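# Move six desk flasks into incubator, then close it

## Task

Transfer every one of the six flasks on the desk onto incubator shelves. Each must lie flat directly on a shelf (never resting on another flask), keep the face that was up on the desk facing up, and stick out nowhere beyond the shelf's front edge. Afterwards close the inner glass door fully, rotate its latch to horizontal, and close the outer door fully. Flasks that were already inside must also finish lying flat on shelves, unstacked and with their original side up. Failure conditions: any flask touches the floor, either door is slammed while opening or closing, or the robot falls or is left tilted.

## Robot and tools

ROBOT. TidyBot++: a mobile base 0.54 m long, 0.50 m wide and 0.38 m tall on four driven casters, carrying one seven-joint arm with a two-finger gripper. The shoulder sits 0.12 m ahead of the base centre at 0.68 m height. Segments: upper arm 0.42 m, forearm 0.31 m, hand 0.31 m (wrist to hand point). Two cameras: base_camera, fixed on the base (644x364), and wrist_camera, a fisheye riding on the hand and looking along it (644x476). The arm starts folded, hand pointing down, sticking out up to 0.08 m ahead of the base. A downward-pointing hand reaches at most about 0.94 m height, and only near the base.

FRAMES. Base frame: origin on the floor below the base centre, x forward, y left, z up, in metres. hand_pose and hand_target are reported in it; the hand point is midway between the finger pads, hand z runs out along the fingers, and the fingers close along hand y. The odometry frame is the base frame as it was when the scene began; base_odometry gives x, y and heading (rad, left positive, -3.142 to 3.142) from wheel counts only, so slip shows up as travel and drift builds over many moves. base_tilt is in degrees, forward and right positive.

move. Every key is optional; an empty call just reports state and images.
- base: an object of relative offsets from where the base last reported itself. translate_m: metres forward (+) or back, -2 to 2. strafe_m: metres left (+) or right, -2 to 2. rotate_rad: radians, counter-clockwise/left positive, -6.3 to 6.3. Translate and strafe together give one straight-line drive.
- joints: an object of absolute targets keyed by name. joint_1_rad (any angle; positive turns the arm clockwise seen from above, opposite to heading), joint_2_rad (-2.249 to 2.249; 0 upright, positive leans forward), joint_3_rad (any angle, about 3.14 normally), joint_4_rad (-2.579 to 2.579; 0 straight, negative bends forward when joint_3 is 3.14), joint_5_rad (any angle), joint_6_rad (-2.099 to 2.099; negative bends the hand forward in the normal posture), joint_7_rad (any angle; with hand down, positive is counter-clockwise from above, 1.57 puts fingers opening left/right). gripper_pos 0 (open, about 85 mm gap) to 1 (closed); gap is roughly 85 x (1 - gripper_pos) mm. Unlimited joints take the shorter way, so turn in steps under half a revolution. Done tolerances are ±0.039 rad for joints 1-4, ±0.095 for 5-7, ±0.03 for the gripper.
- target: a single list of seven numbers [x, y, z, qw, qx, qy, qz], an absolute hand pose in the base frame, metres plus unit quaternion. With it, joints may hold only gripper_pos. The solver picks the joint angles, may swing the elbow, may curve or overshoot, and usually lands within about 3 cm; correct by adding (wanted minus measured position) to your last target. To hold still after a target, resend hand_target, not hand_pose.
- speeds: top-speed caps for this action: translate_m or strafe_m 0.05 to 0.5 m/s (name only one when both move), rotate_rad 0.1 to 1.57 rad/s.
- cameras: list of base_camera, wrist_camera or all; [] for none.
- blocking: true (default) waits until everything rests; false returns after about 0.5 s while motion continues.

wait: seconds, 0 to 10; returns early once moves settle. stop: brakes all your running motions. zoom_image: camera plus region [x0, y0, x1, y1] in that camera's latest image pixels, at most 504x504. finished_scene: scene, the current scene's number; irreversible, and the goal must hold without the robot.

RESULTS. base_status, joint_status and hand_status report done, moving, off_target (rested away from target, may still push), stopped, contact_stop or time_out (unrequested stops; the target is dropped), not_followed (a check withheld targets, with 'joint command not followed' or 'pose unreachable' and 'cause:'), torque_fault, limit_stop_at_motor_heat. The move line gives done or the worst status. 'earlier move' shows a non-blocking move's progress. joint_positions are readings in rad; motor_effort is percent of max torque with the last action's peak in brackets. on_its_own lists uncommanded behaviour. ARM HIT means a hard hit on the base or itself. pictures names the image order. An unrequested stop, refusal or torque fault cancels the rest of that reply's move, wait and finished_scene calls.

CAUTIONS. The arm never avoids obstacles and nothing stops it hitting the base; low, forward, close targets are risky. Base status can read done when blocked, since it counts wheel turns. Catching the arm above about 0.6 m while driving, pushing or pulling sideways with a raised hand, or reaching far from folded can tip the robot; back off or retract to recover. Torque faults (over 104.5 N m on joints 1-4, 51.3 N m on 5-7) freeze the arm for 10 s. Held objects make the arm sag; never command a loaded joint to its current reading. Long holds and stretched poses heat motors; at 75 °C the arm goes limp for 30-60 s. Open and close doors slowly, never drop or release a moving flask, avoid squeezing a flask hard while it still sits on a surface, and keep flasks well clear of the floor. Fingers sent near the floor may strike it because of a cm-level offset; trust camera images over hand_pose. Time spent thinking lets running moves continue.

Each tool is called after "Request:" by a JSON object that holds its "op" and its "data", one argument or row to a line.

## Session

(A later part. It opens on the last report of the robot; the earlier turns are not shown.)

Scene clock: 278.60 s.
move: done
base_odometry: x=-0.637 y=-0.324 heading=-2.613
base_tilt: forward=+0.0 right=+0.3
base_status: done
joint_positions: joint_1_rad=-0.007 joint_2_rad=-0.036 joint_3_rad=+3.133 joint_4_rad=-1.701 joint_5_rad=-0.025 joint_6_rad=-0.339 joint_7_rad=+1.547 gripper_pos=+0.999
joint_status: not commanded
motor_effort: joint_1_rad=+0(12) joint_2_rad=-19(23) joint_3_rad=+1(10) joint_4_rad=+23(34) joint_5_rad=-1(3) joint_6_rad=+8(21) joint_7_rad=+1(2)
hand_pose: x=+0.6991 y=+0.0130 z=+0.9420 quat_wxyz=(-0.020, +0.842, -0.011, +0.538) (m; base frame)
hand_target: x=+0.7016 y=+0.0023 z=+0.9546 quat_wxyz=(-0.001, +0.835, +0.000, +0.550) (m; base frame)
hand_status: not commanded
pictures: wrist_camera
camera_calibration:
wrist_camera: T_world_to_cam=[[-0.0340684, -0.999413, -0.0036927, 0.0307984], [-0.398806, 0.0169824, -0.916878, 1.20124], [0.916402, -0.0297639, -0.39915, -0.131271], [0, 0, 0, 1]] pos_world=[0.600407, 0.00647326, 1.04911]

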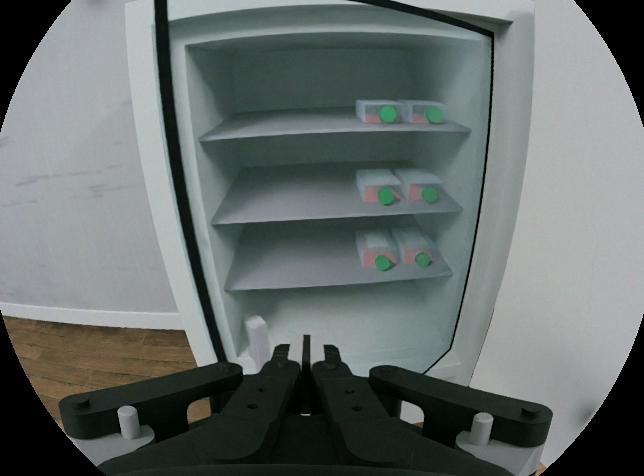

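Request:
{"op": "move", "data": {
  "base": {"translate_m": -0.1},
  "speeds": {"translate_m": 0.2},
  "joints": {"joint_7_rad": 3.1},
  "cameras": ["wrist_camera"]
}}

Request:
{"op": "move", "data": {
  "base": {"translate_m": 0.0, "strafe_m": 0.31},
  "speeds": {"strafe_m": 0.3},
  "cameras": ["wrist_camera"]
}}

Scene clock: 310.40 s.
move: done
base_odometry: x=-0.550 y=-0.273 heading=-2.612
base_tilt: forward=+0.0 right=+0.3
base_status: done
joint_positions: joint_1_rad=-0.007 joint_2_rad=-0.045 joint_3_rad=+3.133 joint_4_rad=-1.701 joint_5_rad=-0.025 joint_6_rad=-0.339 joint_7_rad=+3.058 gripper_pos=+0.999
joint_status: all done
motor_effort: joint_1_rad=+0(1) joint_2_rad=-20(24) joint_3_rad=+2(2) joint_4_rad=+23(24) joint_5_rad=+0(1) joint_6_rad=+8(9) joint_7_rad=+0(1)
hand_pose: x=+0.6967 y=+0.0130 z=+0.9473 quat_wxyz=(+0.357, +0.619, +0.568, +0.409) (m; base frame)
hand_target: x=+0.7016 y=+0.0023 z=+0.9546 quat_wxyz=(+0.381, +0.602, +0.578, +0.397) (m; base frame)
hand_status: not commanded
pictures: wrist_camera
camera_calibration:
wrist_camera: T_world_to_cam=[[0.364208, -0.0783934, 0.928013, -1.14138], [0.00996842, -0.996066, -0.0880543, 0.148432], [0.931264, 0.0413209, -0.361993, -0.173443], [0, 0, 0, 1]] pos_world=[0.575739, 0.0655386, 1.0095]

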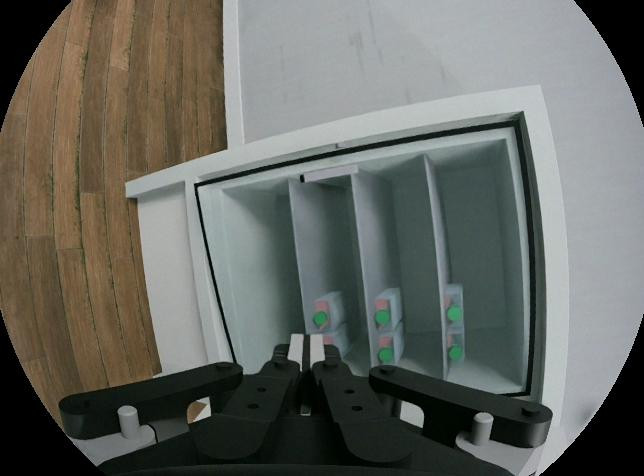

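Scene clock: 312.33 s.
move: done
base_odometry: x=-0.394 y=-0.541 heading=-2.612
base_tilt: forward=+0.0 right=+0.3
base_status: done
joint_positions: joint_1_rad=-0.006 joint_2_rad=-0.045 joint_3_rad=+3.136 joint_4_rad=-1.701 joint_5_rad=-0.025 joint_6_rad=-0.339 joint_7_rad=+3.058 gripper_pos=+0.999
joint_status: not commanded
motor_effort: joint_1_rad=+0(2) joint_2_rad=-19(20) joint_3_rad=+1(3) joint_4_rad=+23(24) joint_5_rad=-1(1) joint_6_rad=+9(9) joint_7_rad=+0(1)
hand_pose: x=+0.6969 y=+0.0108 z=+0.9473 quat_wxyz=(+0.358, +0.620, +0.567, +0.408) (m; base frame)
hand_target: x=+0.7016 y=+0.0023 z=+0.9546 quat_wxyz=(+0.381, +0.602, +0.578, +0.397) (m; base frame)
hand_status: not commanded
pictures: wrist_camera
camera_calibration:
wrist_camera: T_world_to_cam=[[0.364005, -0.0794825, 0.927999, -1.14133], [0.00648662, -0.996112, -0.0878606, 0.148438], [0.931374, 0.0380013, -0.362074, -0.173454], [0, 0, 0, 1]] pos_world=[0.57604, 0.0637361, 1.0094]

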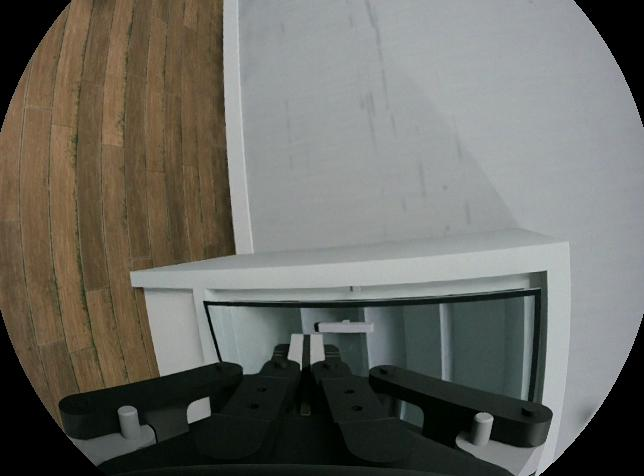

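Request:
{"op": "zoom_image", "data": {
  "camera": "wrist_camera",
  "region": [180, 230, 600, 420]
}}

Scaled by 1.200.

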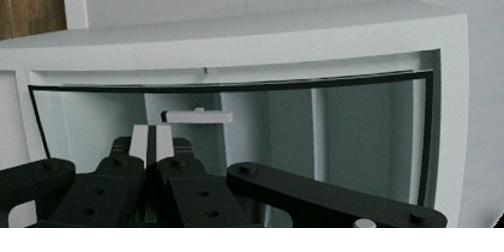

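Request:
{"op": "move", "data": {
  "cameras": ["wrist_camera"]
}}

Scene clock: 322.70 s.
base_odometry: x=-0.394 y=-0.541 heading=-2.612
base_tilt: forward=+0.0 right=+0.3
base_status: done
joint_positions: joint_1_rad=-0.006 joint_2_rad=-0.045 joint_3_rad=+3.136 joint_4_rad=-1.701 joint_5_rad=-0.025 joint_6_rad=-0.339 joint_7_rad=+3.058 gripper_pos=+0.999
joint_status: not commanded
motor_effort: joint_1_rad=-1(2) joint_2_rad=-19(20) joint_3_rad=+1(3) joint_4_rad=+23(24) joint_5_rad=-1(1) joint_6_rad=+8(9) joint_7_rad=+0(1)
hand_pose: x=+0.6969 y=+0.0108 z=+0.9473 quat_wxyz=(+0.358, +0.620, +0.567, +0.408) (m; base frame)
hand_target: x=+0.7016 y=+0.0023 z=+0.9546 quat_wxyz=(+0.381, +0.602, +0.578, +0.397) (m; base frame)
hand_status: not commanded
pictures: wrist_camera
camera_calibration:
wrist_camera: T_world_to_cam=[[0.364005, -0.0794825, 0.927999, -1.14133], [0.00648662, -0.996112, -0.0878606, 0.148438], [0.931374, 0.0380013, -0.362074, -0.173454], [0, 0, 0, 1]] pos_world=[0.57604, 0.0637361, 1.0094]

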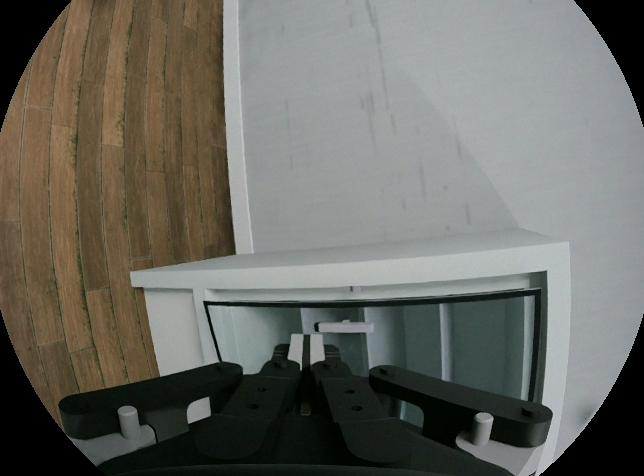

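Request:
{"op": "move", "data": {
  "base": {"translate_m": 0.315, "strafe_m": -0.183, "rotate_rad": 0.1},
  "speeds": {"translate_m": 0.25, "rotate_rad": 0.3},
  "joints": {"joint_1_rad": -0.007, "joint_2_rad": 0.44, "joint_4_rad": -2.3835, "joint_5_rad": -0.06, "joint_6_rad": 1.315, "joint_7_rad": 1.53, "gripper_pos": 0.5},
  "cameras": ["wrist_camera"]
}}

Scene clock: 334.13 s.
move: done
base_odometry: x=-0.758 y=-0.542 heading=-2.512
base_tilt: forward=+0.0 right=+0.3
base_status: done
joint_positions: joint_1_rad=-0.007 joint_2_rad=+0.434 joint_3_rad=+3.136 joint_4_rad=-2.371 joint_5_rad=-0.025 joint_6_rad=+1.259 joint_7_rad=+1.575 gripper_pos=+0.500
joint_status: all done
motor_effort: joint_1_rad=+0(3) joint_2_rad=-25(28) joint_3_rad=+1(4) joint_4_rad=+12(23) joint_5_rad=+0(1) joint_6_rad=+9(10) joint_7_rad=+0(2)
hand_pose: x=+0.7109 y=+0.0012 z=+0.7748 quat_wxyz=(+0.002, +0.698, -0.006, +0.716) (m; base frame)
hand_target: x=+0.7068 y=-0.0118 z=+0.7831 quat_wxyz=(-0.004, +0.684, -0.038, +0.729) (m; base frame)
hand_status: not commanded
pictures: wrist_camera
camera_calibration:
wrist_camera: T_world_to_cam=[[-0.0630002, -0.997905, 0.0147323, 0.0250916], [0.0483387, -0.0177954, -0.998672, 0.798359], [0.996842, -0.0622044, 0.0493585, -0.613824], [0, 0, 0, 1]] pos_world=[0.574875, 0.00106364, 0.827227]

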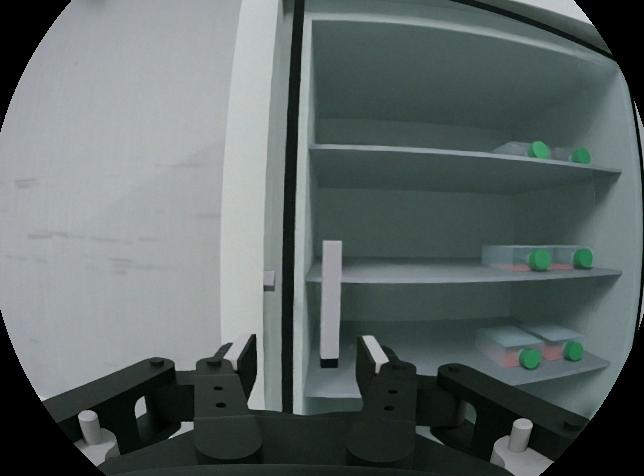

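Request:
{"op": "move", "data": {
  "base": {"translate_m": 0.11, "strafe_m": -0.024},
  "speeds": {"translate_m": 0.15},
  "cameras": ["wrist_camera"]
}}

Scene clock: 344.63 s.
move: done
base_odometry: x=-0.861 y=-0.587 heading=-2.512
base_tilt: forward=+0.0 right=+0.3
base_status: done
joint_positions: joint_1_rad=-0.007 joint_2_rad=+0.435 joint_3_rad=+3.136 joint_4_rad=-2.376 joint_5_rad=-0.025 joint_6_rad=+1.264 joint_7_rad=+1.572 gripper_pos=+0.500
joint_status: not commanded
motor_effort: joint_1_rad=-1(2) joint_2_rad=-25(27) joint_3_rad=+1(2) joint_4_rad=+12(13) joint_5_rad=+0(1) joint_6_rad=+9(10) joint_7_rad=+0(1)
hand_pose: x=+0.7095 y=+0.0012 z=+0.7734 quat_wxyz=(+0.001, +0.699, -0.007, +0.715) (m; base frame)
hand_target: x=+0.7068 y=-0.0118 z=+0.7831 quat_wxyz=(-0.004, +0.684, -0.038, +0.729) (m; base frame)
hand_status: not commanded
pictures: wrist_camera
camera_calibration:
wrist_camera: T_world_to_cam=[[-0.0629354, -0.997937, 0.0126541, 0.0265058], [0.0464353, -0.0155935, -0.9988, 0.798512], [0.996937, -0.0622722, 0.047321, -0.610857], [0, 0, 0, 1]] pos_world=[0.573575, 0.000863375, 0.826125]

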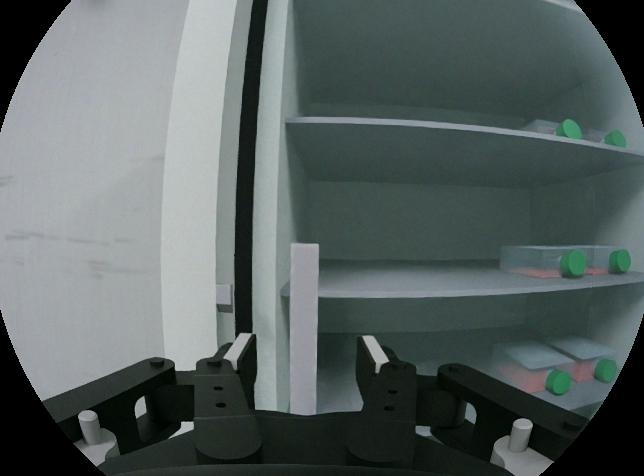

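Request:
{"op": "zoom_image", "data": {
  "camera": "wrist_camera",
  "region": [230, 220, 390, 420]
}}

Scaled by 2.520.

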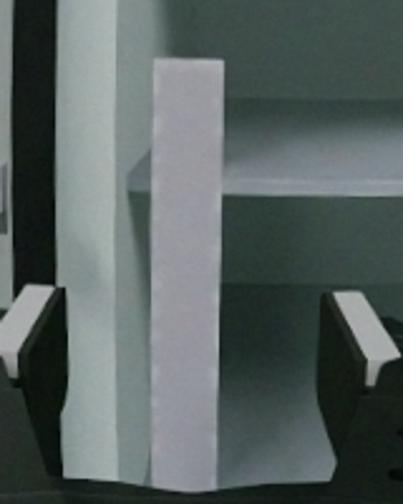

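Request:
{"op": "move", "data": {
  "base": {"translate_m": 0.074},
  "speeds": {"translate_m": 0.06},
  "cameras": ["wrist_camera"]
}}

Request:
{"op": "move", "data": {
  "joints": {"gripper_pos": 0.86},
  "cameras": ["wrist_camera"]
}}

Scene clock: 349.50 s.
move: done
base_odometry: x=-0.921 y=-0.631 heading=-2.512
base_tilt: forward=+0.0 right=+0.3
base_status: done
joint_positions: joint_1_rad=-0.007 joint_2_rad=+0.436 joint_3_rad=+3.136 joint_4_rad=-2.377 joint_5_rad=-0.025 joint_6_rad=+1.264 joint_7_rad=+1.572 gripper_pos=+0.500
joint_status: not commanded
motor_effort: joint_1_rad=-1(1) joint_2_rad=-25(28) joint_3_rad=+1(2) joint_4_rad=+12(13) joint_5_rad=+0(1) joint_6_rad=+9(9) joint_7_rad=+0(1)
hand_pose: x=+0.7092 y=+0.0012 z=+0.7728 quat_wxyz=(+0.001, +0.699, -0.007, +0.715) (m; base frame)
hand_target: x=+0.7068 y=-0.0118 z=+0.7831 quat_wxyz=(-0.004, +0.684, -0.038, +0.729) (m; base frame)
hand_status: not commanded
pictures: wrist_camera
camera_calibration:
wrist_camera: T_world_to_cam=[[-0.0629196, -0.997939, 0.0126167, 0.0265214], [0.045442, -0.0154933, -0.998847, 0.79863], [0.996984, -0.0622737, 0.0463232, -0.609837], [0, 0, 0, 1]] pos_world=[0.573375, 0.000863364, 0.825624]

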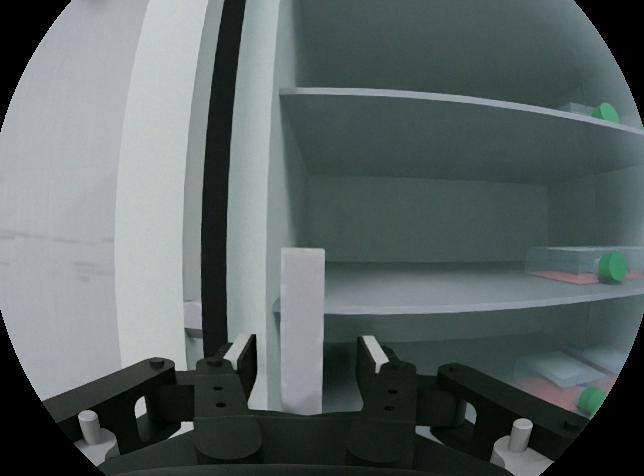

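Scene clock: 350.23 s.
move: done
base_odometry: x=-0.921 y=-0.631 heading=-2.512
base_tilt: forward=+0.0 right=+0.3
base_status: not commanded
joint_positions: joint_1_rad=-0.009 joint_2_rad=+0.436 joint_3_rad=+3.136 joint_4_rad=-2.377 joint_5_rad=-0.025 joint_6_rad=+1.264 joint_7_rad=+1.572 gripper_pos=+0.841
joint_status: all done
motor_effort: joint_1_rad=+0(5) joint_2_rad=-25(27) joint_3_rad=+2(6) joint_4_rad=+11(12) joint_5_rad=-1(5) joint_6_rad=+9(10) joint_7_rad=+0(1)
hand_pose: x=+0.7092 y=+0.0025 z=+0.7728 quat_wxyz=(+0.000, +0.699, -0.006, +0.715) (m; base frame)
hand_target: x=+0.7068 y=-0.0118 z=+0.7831 quat_wxyz=(-0.004, +0.684, -0.038, +0.729) (m; base frame)
hand_status: not commanded
pictures: wrist_camera
camera_calibration:
wrist_camera: T_world_to_cam=[[-0.0605977, -0.998087, 0.0122484, 0.0264861], [0.0455945, -0.015026, -0.998847, 0.798661], [0.99712, -0.0599693, 0.0464178, -0.609843], [0, 0, 0, 1]] pos_world=[0.573277, 0.0018642, 0.825724]

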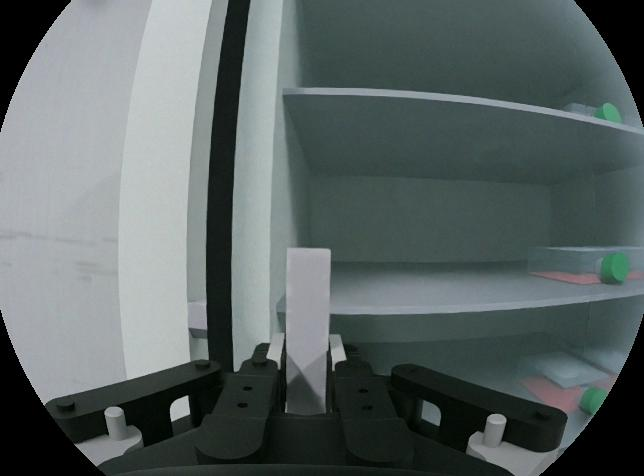

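Request:
{"op": "move", "data": {
  "base": {"translate_m": -0.0861, "strafe_m": -0.1581, "rotate_rad": 0.2},
  "speeds": {"translate_m": 0.135, "rotate_rad": 0.15},
  "cameras": ["wrist_camera"]
}}

Request:
{"op": "move", "data": {
  "base": {"translate_m": -0.104, "strafe_m": -0.2, "rotate_rad": 0.25},
  "speeds": {"translate_m": 0.135, "rotate_rad": 0.15},
  "cameras": ["wrist_camera"]
}}

Scene clock: 357.20 s.
move: done
base_odometry: x=-0.945 y=-0.452 heading=-2.312
base_tilt: forward=+0.0 right=+0.3
base_status: done
joint_positions: joint_1_rad=-0.005 joint_2_rad=+0.436 joint_3_rad=+3.140 joint_4_rad=-2.378 joint_5_rad=-0.025 joint_6_rad=+1.266 joint_7_rad=+1.572 gripper_pos=+0.841
joint_status: not commanded
motor_effort: joint_1_rad=-1(5) joint_2_rad=-26(27) joint_3_rad=+1(2) joint_4_rad=+11(14) joint_5_rad=-1(2) joint_6_rad=+10(11) joint_7_rad=+0(1)
hand_pose: x=+0.7089 y=-0.0025 z=+0.7727 quat_wxyz=(+0.003, +0.699, -0.009, +0.715) (m; base frame)
hand_target: x=+0.7068 y=-0.0118 z=+0.7831 quat_wxyz=(-0.004, +0.684, -0.038, +0.729) (m; base frame)
hand_status: not commanded
pictures: wrist_camera
camera_calibration:
wrist_camera: T_world_to_cam=[[-0.0695655, -0.997488, 0.0133212, 0.0270274], [0.0453971, -0.0165052, -0.998833, 0.79852], [0.996544, -0.0688795, 0.0464313, -0.609445], [0, 0, 0, 1]] pos_world=[0.572969, -0.00183903, 0.825525]

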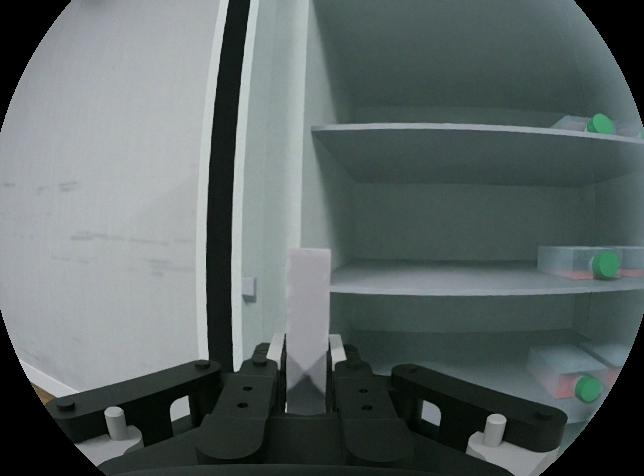

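Scene clock: 359.50 s.
move: done
base_odometry: x=-1.022 y=-0.240 heading=-2.061
base_tilt: forward=+0.0 right=+0.3
base_status: done
joint_positions: joint_1_rad=+0.000 joint_2_rad=+0.436 joint_3_rad=+3.143 joint_4_rad=-2.379 joint_5_rad=-0.025 joint_6_rad=+1.267 joint_7_rad=+1.571 gripper_pos=+0.841
joint_status: not commanded
motor_effort: joint_1_rad=-2(5) joint_2_rad=-25(27) joint_3_rad=+0(3) joint_4_rad=+11(14) joint_5_rad=-1(3) joint_6_rad=+9(11) joint_7_rad=+0(1)
hand_pose: x=+0.7085 y=-0.0065 z=+0.7726 quat_wxyz=(+0.006, +0.699, -0.011, +0.715) (m; base frame)
hand_target: x=+0.7068 y=-0.0118 z=+0.7831 quat_wxyz=(-0.004, +0.684, -0.038, +0.729) (m; base frame)
hand_status: not commanded
pictures: wrist_camera
camera_calibration:
wrist_camera: T_world_to_cam=[[-0.0766953, -0.996961, 0.013691, 0.0276931], [0.045553, -0.0172208, -0.998813, 0.798274], [0.996013, -0.0759807, 0.0467353, -0.609331], [0, 0, 0, 1]] pos_world=[0.572662, -0.00494159, 0.825425]

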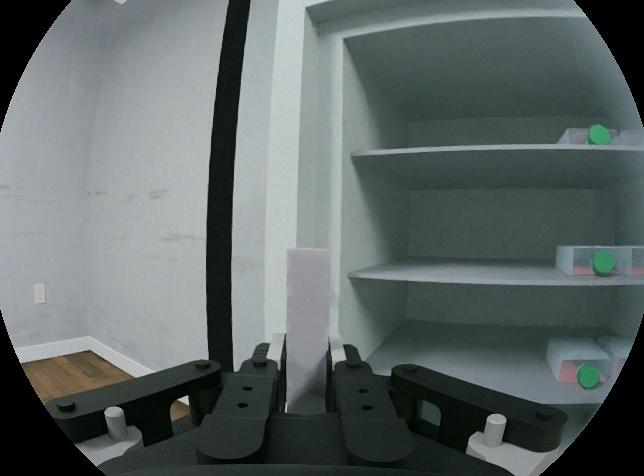

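Request:
{"op": "move", "data": {
  "joints": {"gripper_pos": 0.5},
  "cameras": []
}}

Request:
{"op": "move", "data": {
  "base": {"translate_m": -0.2},
  "speeds": {"translate_m": 0.2},
  "cameras": []
}}

Request:
{"op": "move", "data": {
  "base": {"translate_m": 0.25, "strafe_m": 0.655, "rotate_rad": -0.552},
  "speeds": {"translate_m": 0.35, "rotate_rad": 0.4},
  "joints": {"joint_1_rad": 0.0, "joint_2_rad": -0.04, "joint_4_rad": -1.69, "joint_5_rad": 0.0, "joint_6_rad": -0.326, "joint_7_rad": 3.1, "gripper_pos": 1.0},
  "cameras": ["wrist_camera"]
}}

Scene clock: 364.17 s.
move: done
base_odometry: x=-1.022 y=-0.240 heading=-2.061
base_tilt: forward=+0.0 right=+0.3
base_status: not commanded
joint_positions: joint_1_rad=+0.000 joint_2_rad=+0.436 joint_3_rad=+3.143 joint_4_rad=-2.379 joint_5_rad=-0.025 joint_6_rad=+1.267 joint_7_rad=+1.571 gripper_pos=+0.500
joint_status: all done
motor_effort: joint_1_rad=-1(1) joint_2_rad=-25(26) joint_3_rad=+1(1) joint_4_rad=+11(12) joint_5_rad=+0(1) joint_6_rad=+9(9) joint_7_rad=+0(1)
hand_pose: x=+0.7085 y=-0.0065 z=+0.7726 quat_wxyz=(+0.006, +0.699, -0.011, +0.715) (m; base frame)
hand_target: x=+0.7068 y=-0.0118 z=+0.7831 quat_wxyz=(-0.004, +0.684, -0.038, +0.729) (m; base frame)
hand_status: not commanded
pictures: none
No camera images: "cameras" was empty.

Scene clock: 365.90 s.
move: done
base_odometry: x=-0.928 y=-0.064 heading=-2.061
base_tilt: forward=+0.0 right=+0.3
base_status: done
joint_positions: joint_1_rad=+0.000 joint_2_rad=+0.435 joint_3_rad=+3.143 joint_4_rad=-2.380 joint_5_rad=-0.025 joint_6_rad=+1.267 joint_7_rad=+1.571 gripper_pos=+0.500
joint_status: not commanded
motor_effort: joint_1_rad=+0(1) joint_2_rad=-26(28) joint_3_rad=+1(2) joint_4_rad=+11(13) joint_5_rad=+0(1) joint_6_rad=+9(10) joint_7_rad=+1(1)
hand_pose: x=+0.7083 y=-0.0065 z=+0.7724 quat_wxyz=(+0.006, +0.699, -0.011, +0.715) (m; base frame)
hand_target: x=+0.7068 y=-0.0118 z=+0.7831 quat_wxyz=(-0.004, +0.684, -0.038, +0.729) (m; base frame)
hand_status: not commanded
pictures: none
No camera images: "cameras" was empty.

Scene clock: 368.83 s.
move: done
base_odometry: x=-0.468 y=-0.593 heading=-2.614
base_tilt: forward=+0.0 right=+0.3
base_status: done
joint_positions: joint_1_rad=+0.000 joint_2_rad=-0.044 joint_3_rad=+3.139 joint_4_rad=-1.711 joint_5_rad=-0.025 joint_6_rad=-0.266 joint_7_rad=+3.057 gripper_pos=+0.999
joint_status: all done
motor_effort: joint_1_rad=+0(3) joint_2_rad=-19(27) joint_3_rad=+2(4) joint_4_rad=+23(24) joint_5_rad=+0(1) joint_6_rad=+8(10) joint_7_rad=+1(1)
hand_pose: x=+0.7046 y=+0.0046 z=+0.9616 quat_wxyz=(+0.377, +0.611, +0.551, +0.425) (m; base frame)
hand_target: x=+0.7016 y=+0.0023 z=+0.9547 quat_wxyz=(+0.381, +0.602, +0.578, +0.397) (m; base frame)
hand_status: not commanded
pictures: wrist_camera
camera_calibration:
wrist_camera: T_world_to_cam=[[0.30502, -0.0860382, 0.948452, -1.13616], [-0.000334335, -0.99592, -0.0902368, 0.1506], [0.952346, 0.0272069, -0.303804, -0.246018], [0, 0, 0, 1]] pos_world=[0.580896, 0.0589254, 1.01644]

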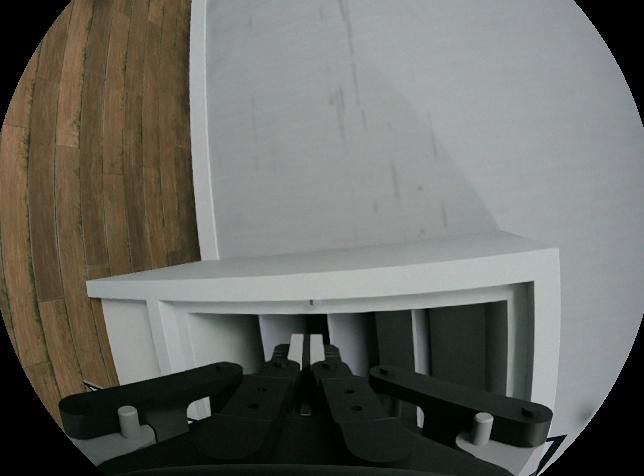

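Request:
{"op": "move", "data": {
  "base": {"translate_m": 0.208},
  "speeds": {"translate_m": 0.25},
  "cameras": ["wrist_camera"]
}}

Request:
{"op": "move", "data": {
  "base": {"translate_m": 0.0, "strafe_m": -0.155},
  "speeds": {"strafe_m": 0.12},
  "cameras": ["wrist_camera"]
}}

Scene clock: 374.23 s.
move: done
base_odometry: x=-0.647 y=-0.698 heading=-2.613
base_tilt: forward=+0.0 right=+0.3
base_status: done
joint_positions: joint_1_rad=+0.000 joint_2_rad=-0.040 joint_3_rad=+3.139 joint_4_rad=-1.710 joint_5_rad=-0.025 joint_6_rad=-0.270 joint_7_rad=+3.058 gripper_pos=+0.999
joint_status: not commanded
motor_effort: joint_1_rad=-1(2) joint_2_rad=-20(22) joint_3_rad=+1(2) joint_4_rad=+23(24) joint_5_rad=-1(1) joint_6_rad=+8(9) joint_7_rad=+1(1)
hand_pose: x=+0.7053 y=+0.0046 z=+0.9592 quat_wxyz=(+0.375, +0.612, +0.553, +0.423) (m; base frame)
hand_target: x=+0.7016 y=+0.0023 z=+0.9547 quat_wxyz=(+0.381, +0.602, +0.578, +0.397) (m; base frame)
hand_status: not commanded
pictures: wrist_camera
camera_calibration:
wrist_camera: T_world_to_cam=[[0.310834, -0.0850583, 0.94665, -1.13637], [-0.000472553, -0.996001, -0.0893374, 0.149611], [0.950464, 0.0273218, -0.309632, -0.240522], [0, 0, 0, 1]] pos_world=[0.5819, 0.0589264, 1.01464]

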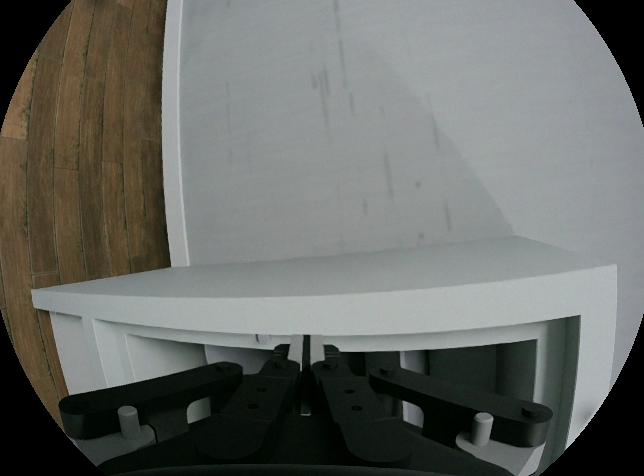

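Scene clock: 376.13 s.
move: done
base_odometry: x=-0.726 y=-0.564 heading=-2.613
base_tilt: forward=+0.0 right=+0.3
base_status: done
joint_positions: joint_1_rad=+0.000 joint_2_rad=-0.040 joint_3_rad=+3.140 joint_4_rad=-1.710 joint_5_rad=-0.025 joint_6_rad=-0.270 joint_7_rad=+3.058 gripper_pos=+0.999
joint_status: not commanded
motor_effort: joint_1_rad=+0(3) joint_2_rad=-19(21) joint_3_rad=+2(4) joint_4_rad=+22(24) joint_5_rad=-1(1) joint_6_rad=+8(9) joint_7_rad=+0(1)
hand_pose: x=+0.7053 y=+0.0042 z=+0.9591 quat_wxyz=(+0.375, +0.612, +0.553, +0.423) (m; base frame)
hand_target: x=+0.7016 y=+0.0023 z=+0.9547 quat_wxyz=(+0.381, +0.602, +0.578, +0.397) (m; base frame)
hand_status: not commanded
pictures: wrist_camera
camera_calibration:
wrist_camera: T_world_to_cam=[[0.310958, -0.0851752, 0.946599, -1.13641], [-0.00119204, -0.99601, -0.0892297, 0.149621], [0.950423, 0.0266183, -0.309819, -0.240258], [0, 0, 0, 1]] pos_world=[0.5819, 0.0586259, 1.01464]

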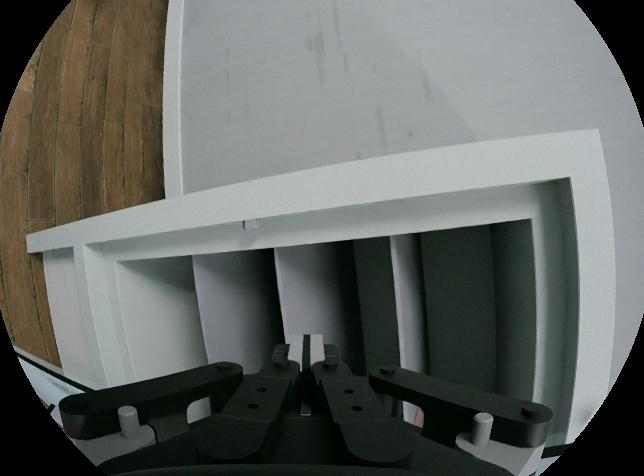

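Request:
{"op": "move", "data": {
  "base": {"translate_m": -0.075, "strafe_m": -0.09},
  "speeds": {"strafe_m": 0.12},
  "cameras": ["wrist_camera"]
}}

Request:
{"op": "move", "data": {
  "base": {"translate_m": -0.069, "strafe_m": -0.085},
  "speeds": {"strafe_m": 0.12},
  "cameras": ["wrist_camera"]
}}

Scene clock: 379.37 s.
move: done
base_odometry: x=-0.706 y=-0.448 heading=-2.613
base_tilt: forward=+0.0 right=+0.3
base_status: done
joint_positions: joint_1_rad=-0.007 joint_2_rad=-0.046 joint_3_rad=+3.130 joint_4_rad=-1.709 joint_5_rad=-0.025 joint_6_rad=-0.282 joint_7_rad=+3.058 gripper_pos=+0.999
joint_status: not commanded
motor_effort: joint_1_rad=+2(6) joint_2_rad=-18(22) joint_3_rad=+3(7) joint_4_rad=+24(26) joint_5_rad=+0(1) joint_6_rad=+9(10) joint_7_rad=+1(1)
hand_pose: x=+0.7019 y=+0.0145 z=+0.9594 quat_wxyz=(+0.370, +0.608, +0.559, +0.424) (m; base frame)
hand_target: x=+0.7016 y=+0.0023 z=+0.9547 quat_wxyz=(+0.381, +0.602, +0.578, +0.397) (m; base frame)
hand_status: not commanded
pictures: wrist_camera
camera_calibration:
wrist_camera: T_world_to_cam=[[0.317777, -0.0788391, 0.944882, -1.13794], [0.0159798, -0.99595, -0.0884744, 0.147083], [0.948031, 0.0432142, -0.31523, -0.230628], [0, 0, 0, 1]] pos_world=[0.577904, 0.066739, 1.01553]

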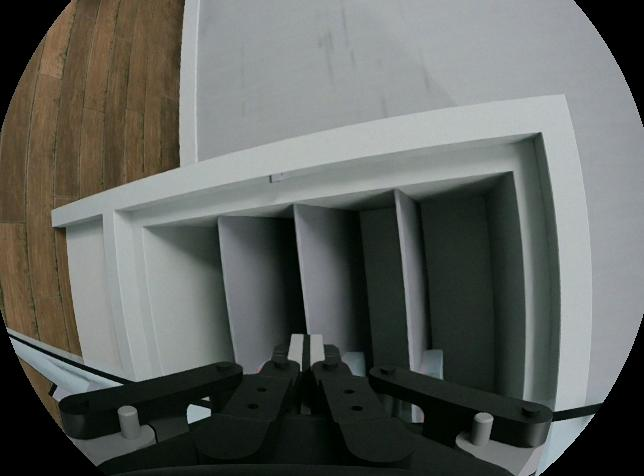

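Scene clock: 380.90 s.
move: done
base_odometry: x=-0.690 y=-0.340 heading=-2.613
base_tilt: forward=+0.0 right=+0.3
base_status: done
joint_positions: joint_1_rad=-0.011 joint_2_rad=-0.050 joint_3_rad=+3.128 joint_4_rad=-1.708 joint_5_rad=-0.025 joint_6_rad=-0.291 joint_7_rad=+3.059 gripper_pos=+0.999
joint_status: not commanded
motor_effort: joint_1_rad=+2(6) joint_2_rad=-18(21) joint_3_rad=+4(8) joint_4_rad=+24(27) joint_5_rad=+0(1) joint_6_rad=+9(12) joint_7_rad=+0(1)
hand_pose: x=+0.7001 y=+0.0182 z=+0.9596 quat_wxyz=(+0.368, +0.607, +0.562, +0.424) (m; base frame)
hand_target: x=+0.7016 y=+0.0023 z=+0.9547 quat_wxyz=(+0.381, +0.602, +0.578, +0.397) (m; base frame)
hand_status: not commanded
pictures: wrist_camera
camera_calibration:
wrist_camera: T_world_to_cam=[[0.322187, -0.0763177, 0.943595, -1.13918], [0.0222146, -0.995861, -0.0881301, 0.14612], [0.946415, 0.049356, -0.319159, -0.22424], [0, 0, 0, 1]] pos_world=[0.576007, 0.069644, 1.01623]

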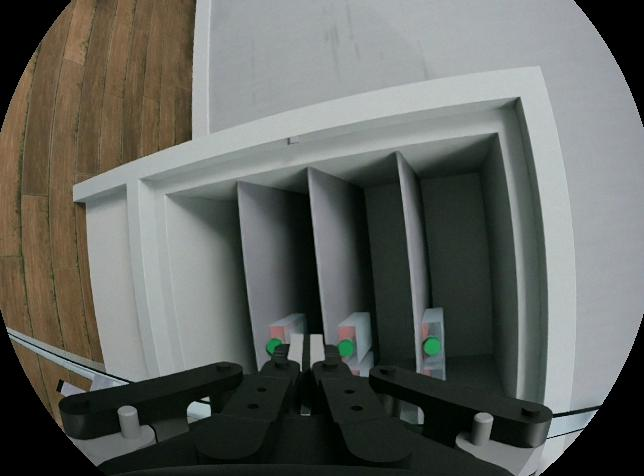

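Request:
{"op": "move", "data": {
  "base": {"translate_m": -0.0516, "strafe_m": -0.0926},
  "speeds": {"strafe_m": 0.12},
  "cameras": []
}}

Request:
{"op": "move", "data": {
  "base": {"translate_m": -0.0321, "strafe_m": -0.1008},
  "speeds": {"strafe_m": 0.12},
  "cameras": ["wrist_camera"]
}}

Request:
{"op": "move", "data": {
  "base": {"translate_m": -0.0115, "strafe_m": -0.1053},
  "speeds": {"strafe_m": 0.1},
  "cameras": ["wrist_camera"]
}}

Scene clock: 384.03 s.
move: done
base_odometry: x=-0.692 y=-0.234 heading=-2.613
base_tilt: forward=+0.0 right=+0.3
base_status: done
joint_positions: joint_1_rad=-0.013 joint_2_rad=-0.054 joint_3_rad=+3.129 joint_4_rad=-1.708 joint_5_rad=-0.025 joint_6_rad=-0.298 joint_7_rad=+3.059 gripper_pos=+0.999
joint_status: not commanded
motor_effort: joint_1_rad=+2(6) joint_2_rad=-17(19) joint_3_rad=+4(8) joint_4_rad=+25(27) joint_5_rad=+0(1) joint_6_rad=+10(12) joint_7_rad=+0(1)
hand_pose: x=+0.6982 y=+0.0188 z=+0.9598 quat_wxyz=(+0.367, +0.608, +0.563, +0.423) (m; base frame)
hand_target: x=+0.7016 y=+0.0023 z=+0.9547 quat_wxyz=(+0.381, +0.602, +0.578, +0.397) (m; base frame)
hand_status: not commanded
pictures: none
No camera images: "cameras" was empty.

Scene clock: 385.57 s.
move: done
base_odometry: x=-0.715 y=-0.131 heading=-2.613
base_tilt: forward=+0.0 right=+0.3
base_status: done
joint_positions: joint_1_rad=-0.012 joint_2_rad=-0.061 joint_3_rad=+3.130 joint_4_rad=-1.710 joint_5_rad=-0.025 joint_6_rad=-0.307 joint_7_rad=+3.059 gripper_pos=+0.999
joint_status: not commanded
motor_effort: joint_1_rad=+2(6) joint_2_rad=-15(18) joint_3_rad=+4(8) joint_4_rad=+25(30) joint_5_rad=+0(1) joint_6_rad=+11(15) joint_7_rad=+0(1)
hand_pose: x=+0.6947 y=+0.0178 z=+0.9601 quat_wxyz=(+0.366, +0.609, +0.564, +0.422) (m; base frame)
hand_target: x=+0.7016 y=+0.0023 z=+0.9547 quat_wxyz=(+0.381, +0.602, +0.578, +0.397) (m; base frame)
hand_status: not commanded
pictures: wrist_camera
camera_calibration:
wrist_camera: T_world_to_cam=[[0.329037, -0.0755228, 0.941292, -1.14043], [0.0215579, -0.995936, -0.0874428, 0.145728], [0.944071, 0.0490642, -0.326072, -0.210692], [0, 0, 0, 1]] pos_world=[0.571012, 0.0693446, 1.01752]

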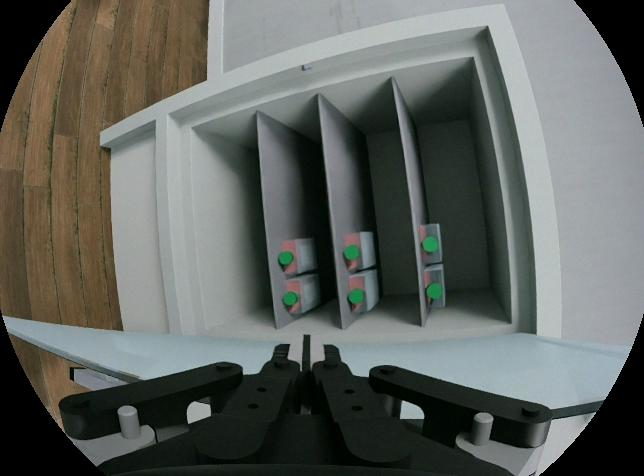

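Scene clock: 387.20 s.
move: done
base_odometry: x=-0.758 y=-0.034 heading=-2.613
base_tilt: forward=+0.0 right=+0.3
base_status: done
joint_positions: joint_1_rad=-0.010 joint_2_rad=-0.072 joint_3_rad=+3.132 joint_4_rad=-1.717 joint_5_rad=-0.025 joint_6_rad=-0.314 joint_7_rad=+3.059 gripper_pos=+0.999
joint_status: not commanded
motor_effort: joint_1_rad=+0(5) joint_2_rad=-13(17) joint_3_rad=+3(7) joint_4_rad=+27(30) joint_5_rad=+0(1) joint_6_rad=+13(15) joint_7_rad=+1(1)
hand_pose: x=+0.6901 y=+0.0153 z=+0.9600 quat_wxyz=(+0.366, +0.610, +0.563, +0.420) (m; base frame)
hand_target: x=+0.7016 y=+0.0023 z=+0.9547 quat_wxyz=(+0.381, +0.602, +0.578, +0.397) (m; base frame)
hand_status: not commanded
pictures: wrist_camera
camera_calibration:
wrist_camera: T_world_to_cam=[[0.331831, -0.0766519, 0.94022, -1.1399], [0.0172149, -0.996035, -0.087278, 0.146151], [0.943182, 0.0451473, -0.329196, -0.202587], [0, 0, 0, 1]] pos_world=[0.566814, 0.0673418, 1.01782]

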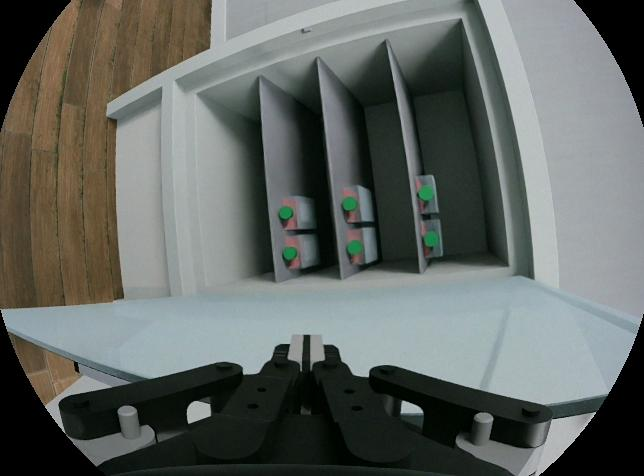

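Request:
{"op": "move", "data": {
  "base": {"translate_m": 0.005, "strafe_m": -0.085},
  "speeds": {"strafe_m": 0.1},
  "cameras": ["wrist_camera"]
}}

Scene clock: 390.63 s.
move: done
base_odometry: x=-0.805 y=+0.037 heading=-2.614
base_tilt: forward=+0.0 right=+0.3
base_status: done
joint_positions: joint_1_rad=-0.003 joint_2_rad=-0.078 joint_3_rad=+3.140 joint_4_rad=-1.720 joint_5_rad=-0.025 joint_6_rad=-0.320 joint_7_rad=+3.059 gripper_pos=+0.999
joint_status: not commanded
motor_effort: joint_1_rad=-1(4) joint_2_rad=-13(14) joint_3_rad=+1(6) joint_4_rad=+26(31) joint_5_rad=-1(1) joint_6_rad=+11(16) joint_7_rad=+1(1)
hand_pose: x=+0.6876 y=+0.0068 z=+0.9600 quat_wxyz=(+0.368, +0.615, +0.559, +0.417) (m; base frame)
hand_target: x=+0.7016 y=+0.0023 z=+0.9547 quat_wxyz=(+0.381, +0.602, +0.578, +0.397) (m; base frame)
hand_status: not commanded
pictures: wrist_camera
camera_calibration:
wrist_camera: T_world_to_cam=[[0.333195, -0.0819962, 0.939286, -1.13976], [0.00254203, -0.99613, -0.0878602, 0.148321], [0.942854, 0.0316623, -0.331697, -0.197093], [0, 0, 0, 1]] pos_world=[0.565217, 0.0605311, 1.01822]

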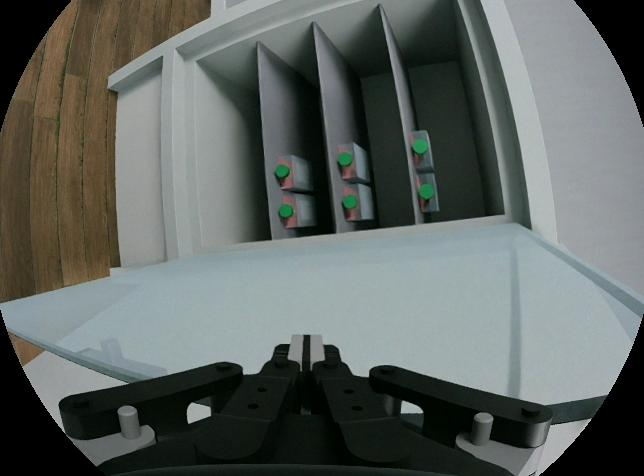

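Request:
{"op": "move", "data": {
  "base": {"translate_m": -0.15},
  "speeds": {"translate_m": 0.2},
  "cameras": ["wrist_camera"]
}}

Scene clock: 398.47 s.
move: done
base_odometry: x=-0.675 y=+0.113 heading=-2.613
base_tilt: forward=+0.0 right=+0.3
base_status: done
joint_positions: joint_1_rad=-0.003 joint_2_rad=-0.044 joint_3_rad=+3.140 joint_4_rad=-1.705 joint_5_rad=-0.025 joint_6_rad=-0.320 joint_7_rad=+3.060 gripper_pos=+0.999
joint_status: not commanded
motor_effort: joint_1_rad=-1(2) joint_2_rad=-19(23) joint_3_rad=+1(2) joint_4_rad=+23(24) joint_5_rad=+0(1) joint_6_rad=+8(10) joint_7_rad=+1(1)
hand_pose: x=+0.6990 y=+0.0069 z=+0.9494 quat_wxyz=(+0.363, +0.619, +0.563, +0.411) (m; base frame)
hand_target: x=+0.7016 y=+0.0023 z=+0.9547 quat_wxyz=(+0.381, +0.602, +0.578, +0.397) (m; base frame)
hand_status: not commanded
pictures: wrist_camera
camera_calibration:
wrist_camera: T_world_to_cam=[[0.350959, -0.0816876, 0.932821, -1.13987], [0.000991438, -0.996155, -0.0876068, 0.1483], [0.93639, 0.0316712, -0.349529, -0.18991], [0, 0, 0, 1]] pos_world=[0.57773, 0.0606313, 1.00991]

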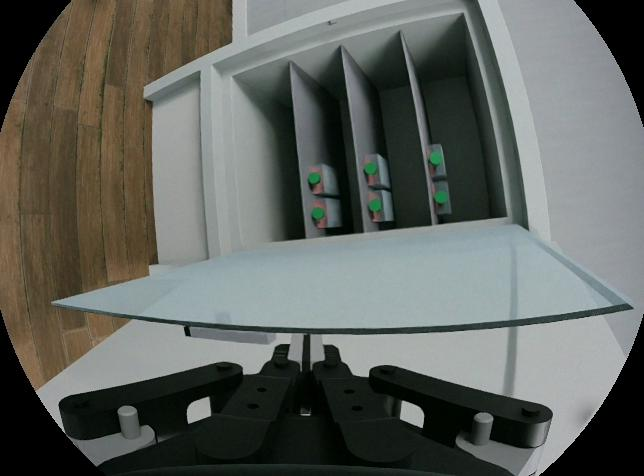

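Request:
{"op": "move", "data": {
  "base": {"translate_m": -0.8, "strafe_m": 1.15, "rotate_rad": 1.547},
  "speeds": {"translate_m": 0.5, "rotate_rad": 0.7},
  "joints": {"joint_1_rad": 0.0, "joint_2_rad": 0.0, "joint_4_rad": -1.2, "joint_5_rad": 0.0, "joint_6_rad": -1.25, "joint_7_rad": 1.55, "gripper_pos": 0.4},
  "cameras": ["wrist_camera", "base_camera"]
}}

Scene clock: 404.83 s.
move: done
base_odometry: x=+0.595 y=-0.477 heading=-1.066
base_tilt: forward=+0.0 right=+0.3
base_status: done
joint_positions: joint_1_rad=+0.003 joint_2_rad=-0.001 joint_3_rad=+3.142 joint_4_rad=-1.222 joint_5_rad=-0.025 joint_6_rad=-1.193 joint_7_rad=+1.593 gripper_pos=+0.400
joint_status: all done
motor_effort: joint_1_rad=-1(4) joint_2_rad=-19(22) joint_3_rad=+1(3) joint_4_rad=+21(24) joint_5_rad=-1(2) joint_6_rad=+6(9) joint_7_rad=+1(1)
hand_pose: x=+0.6210 y=+0.0071 z=+0.9776 quat_wxyz=(-0.008, +0.935, +0.009, +0.356) (m; base frame)
hand_target: x=+0.6105 y=+0.0021 z=+0.9767 quat_wxyz=(-0.004, +0.941, -0.009, +0.339) (m; base frame)
hand_status: not commanded
pictures: base_camera, wrist_camera
camera_calibration:
wrist_camera: T_world_to_cam=[[0.0042745, -0.999012, 0.0442448, -0.0483209], [-0.730724, -0.0333251, -0.681859, 1.17948], [0.68266, -0.0294161, -0.730144, 0.423072], [0, 0, 0, 1]] pos_world=[0.57327, 0.00347843, 1.11528]

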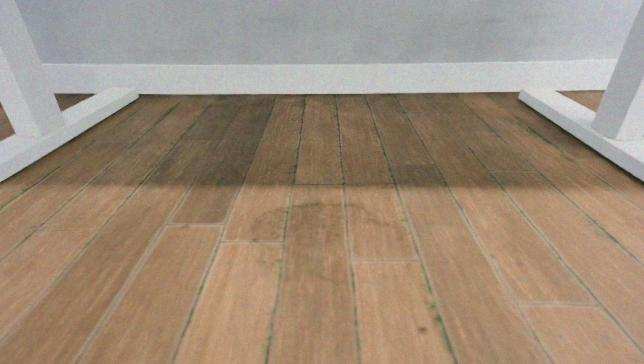

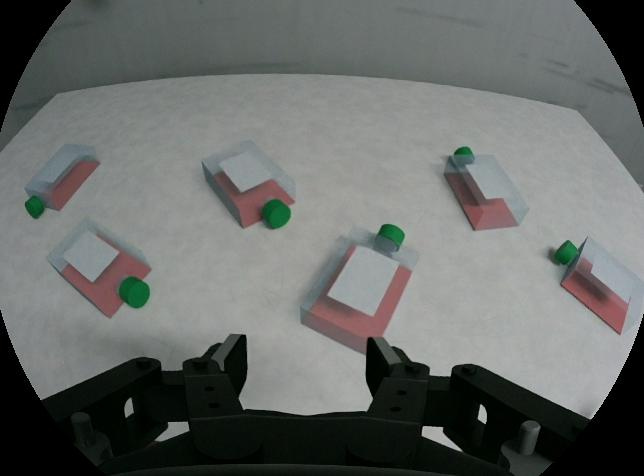

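Request:
{"op": "zoom_image", "data": {
  "camera": "wrist_camera",
  "region": [10, 120, 310, 330]
}}

Request:
{"op": "zoom_image", "data": {
  "camera": "wrist_camera",
  "region": [290, 130, 640, 360]
}}

Scaled by 1.680.

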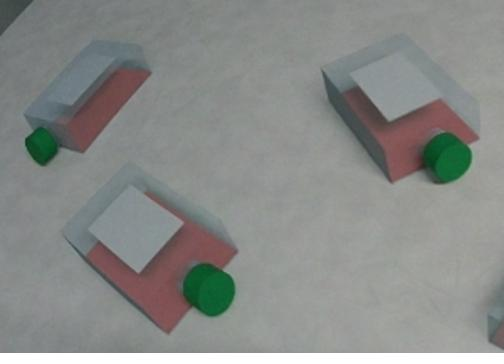

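Scaled by 1.440.

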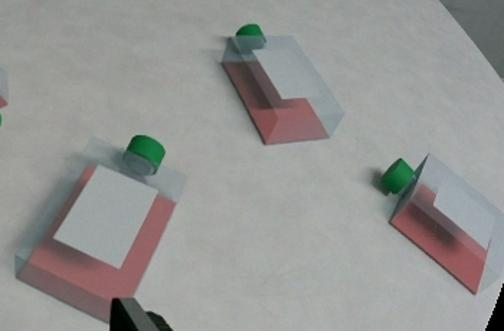

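Request:
{"op": "move", "data": {
  "base": {"translate_m": 0.13, "strafe_m": 0.605, "rotate_rad": -0.178},
  "speeds": {"translate_m": 0.35, "rotate_rad": 0.3},
  "joints": {"joint_1_rad": -0.01, "joint_2_rad": 0.17, "joint_4_rad": -1.72, "joint_5_rad": 0.0, "joint_6_rad": -0.06, "joint_7_rad": 1.53, "gripper_pos": 0.4},
  "cameras": ["wrist_camera"]
}}

Scene clock: 504.60 s.
move: done
base_odometry: x=+1.188 y=-0.298 heading=-1.245
base_tilt: forward=+0.0 right=+0.3
base_status: done
joint_positions: joint_1_rad=-0.004 joint_2_rad=+0.161 joint_3_rad=+3.142 joint_4_rad=-1.712 joint_5_rad=-0.025 joint_6_rad=-0.114 joint_7_rad=+1.573 gripper_pos=+0.400
joint_status: all done
motor_effort: joint_1_rad=-1(5) joint_2_rad=-26(28) joint_3_rad=+1(3) joint_4_rad=+22(24) joint_5_rad=-1(2) joint_6_rad=+8(9) joint_7_rad=+0(1)
hand_pose: x=+0.7713 y=+0.0043 z=+0.8772 quat_wxyz=(-0.008, +0.838, -0.008, +0.545) (m; base frame)
hand_target: x=+0.7778 y=+0.0089 z=+0.8826 quat_wxyz=(-0.015, +0.828, -0.012, +0.561) (m; base frame)
hand_status: not commanded
pictures: wrist_camera
camera_calibration:
wrist_camera: T_world_to_cam=[[-0.0418084, -0.998945, 0.0190032, 0.0103354], [-0.383731, -0.00150681, -0.923444, 1.165], [0.922498, -0.0458999, -0.383263, -0.242085], [0, 0, 0, 1]] pos_world=[0.670801, 0.000968327, 0.982835]

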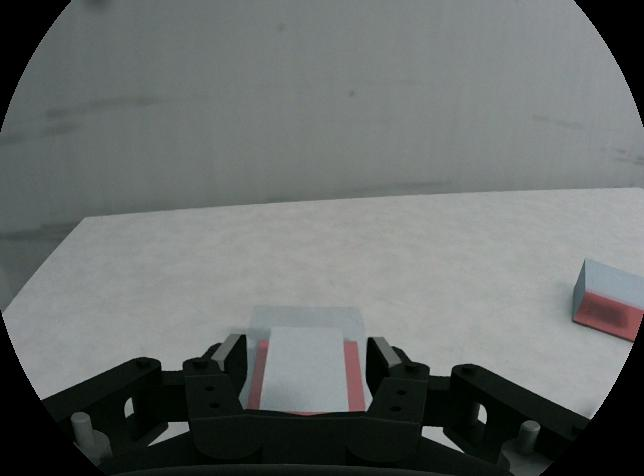

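Request:
{"op": "move", "data": {
  "base": {"translate_m": -0.025},
  "speeds": {"translate_m": 0.2},
  "cameras": ["wrist_camera"]
}}

Request:
{"op": "move", "data": {
  "joints": {"joint_2_rad": 0.24, "joint_4_rad": -1.857, "joint_6_rad": 0.16},
  "cameras": ["wrist_camera"]
}}

Scene clock: 512.93 s.
move: done
base_odometry: x=+1.180 y=-0.275 heading=-1.245
base_tilt: forward=+0.0 right=+0.3
base_status: done
joint_positions: joint_1_rad=-0.004 joint_2_rad=+0.162 joint_3_rad=+3.142 joint_4_rad=-1.715 joint_5_rad=-0.025 joint_6_rad=-0.111 joint_7_rad=+1.572 gripper_pos=+0.400
joint_status: not commanded
motor_effort: joint_1_rad=-1(2) joint_2_rad=-26(28) joint_3_rad=+1(2) joint_4_rad=+23(23) joint_5_rad=-1(1) joint_6_rad=+8(9) joint_7_rad=+1(1)
hand_pose: x=+0.7711 y=+0.0042 z=+0.8762 quat_wxyz=(-0.008, +0.838, -0.008, +0.545) (m; base frame)
hand_target: x=+0.7778 y=+0.0089 z=+0.8826 quat_wxyz=(-0.015, +0.828, -0.012, +0.561) (m; base frame)
hand_status: not commanded
pictures: wrist_camera
camera_calibration:
wrist_camera: T_world_to_cam=[[-0.041975, -0.998941, 0.0188597, 0.0106005], [-0.383845, -0.00130445, -0.923397, 1.16394], [0.922443, -0.0459988, -0.383384, -0.242166], [0, 0, 0, 1]] pos_world=[0.670601, 0.000968269, 0.981735]

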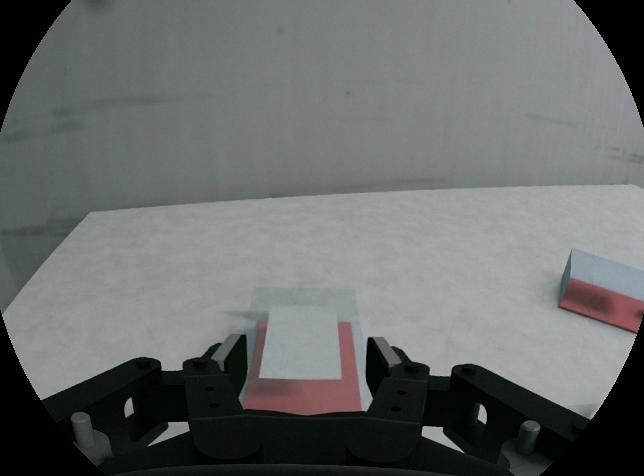

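Scene clock: 514.30 s.
move: done
base_odometry: x=+1.180 y=-0.275 heading=-1.245
base_tilt: forward=+0.0 right=+0.4
base_status: not commanded
joint_positions: joint_1_rad=-0.004 joint_2_rad=+0.237 joint_3_rad=+3.142 joint_4_rad=-1.854 joint_5_rad=-0.025 joint_6_rad=+0.105 joint_7_rad=+1.572 gripper_pos=+0.400
joint_status: all done
motor_effort: joint_1_rad=+0(1) joint_2_rad=-27(31) joint_3_rad=+1(1) joint_4_rad=+20(23) joint_5_rad=-1(1) joint_6_rad=+8(10) joint_7_rad=+0(1)
hand_pose: x=+0.7755 y=+0.0026 z=+0.8088 quat_wxyz=(-0.006, +0.838, -0.009, +0.546) (m; base frame)
hand_target: x=+0.7814 y=+0.0090 z=+0.8212 quat_wxyz=(-0.015, +0.824, -0.012, +0.566) (m; base frame)
hand_status: not commanded
pictures: wrist_camera
camera_calibration:
wrist_camera: T_world_to_cam=[[-0.0470394, -0.998672, 0.0210066, 0.0125032], [-0.382228, -0.00143365, -0.924067, 1.10274], [0.92287, -0.0514969, -0.381653, -0.27383], [0, 0, 0, 1]] pos_world=[0.674797, -0.0000338829, 0.914237]

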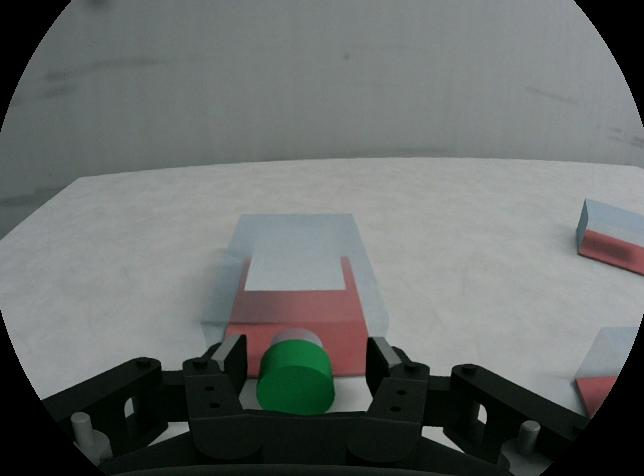

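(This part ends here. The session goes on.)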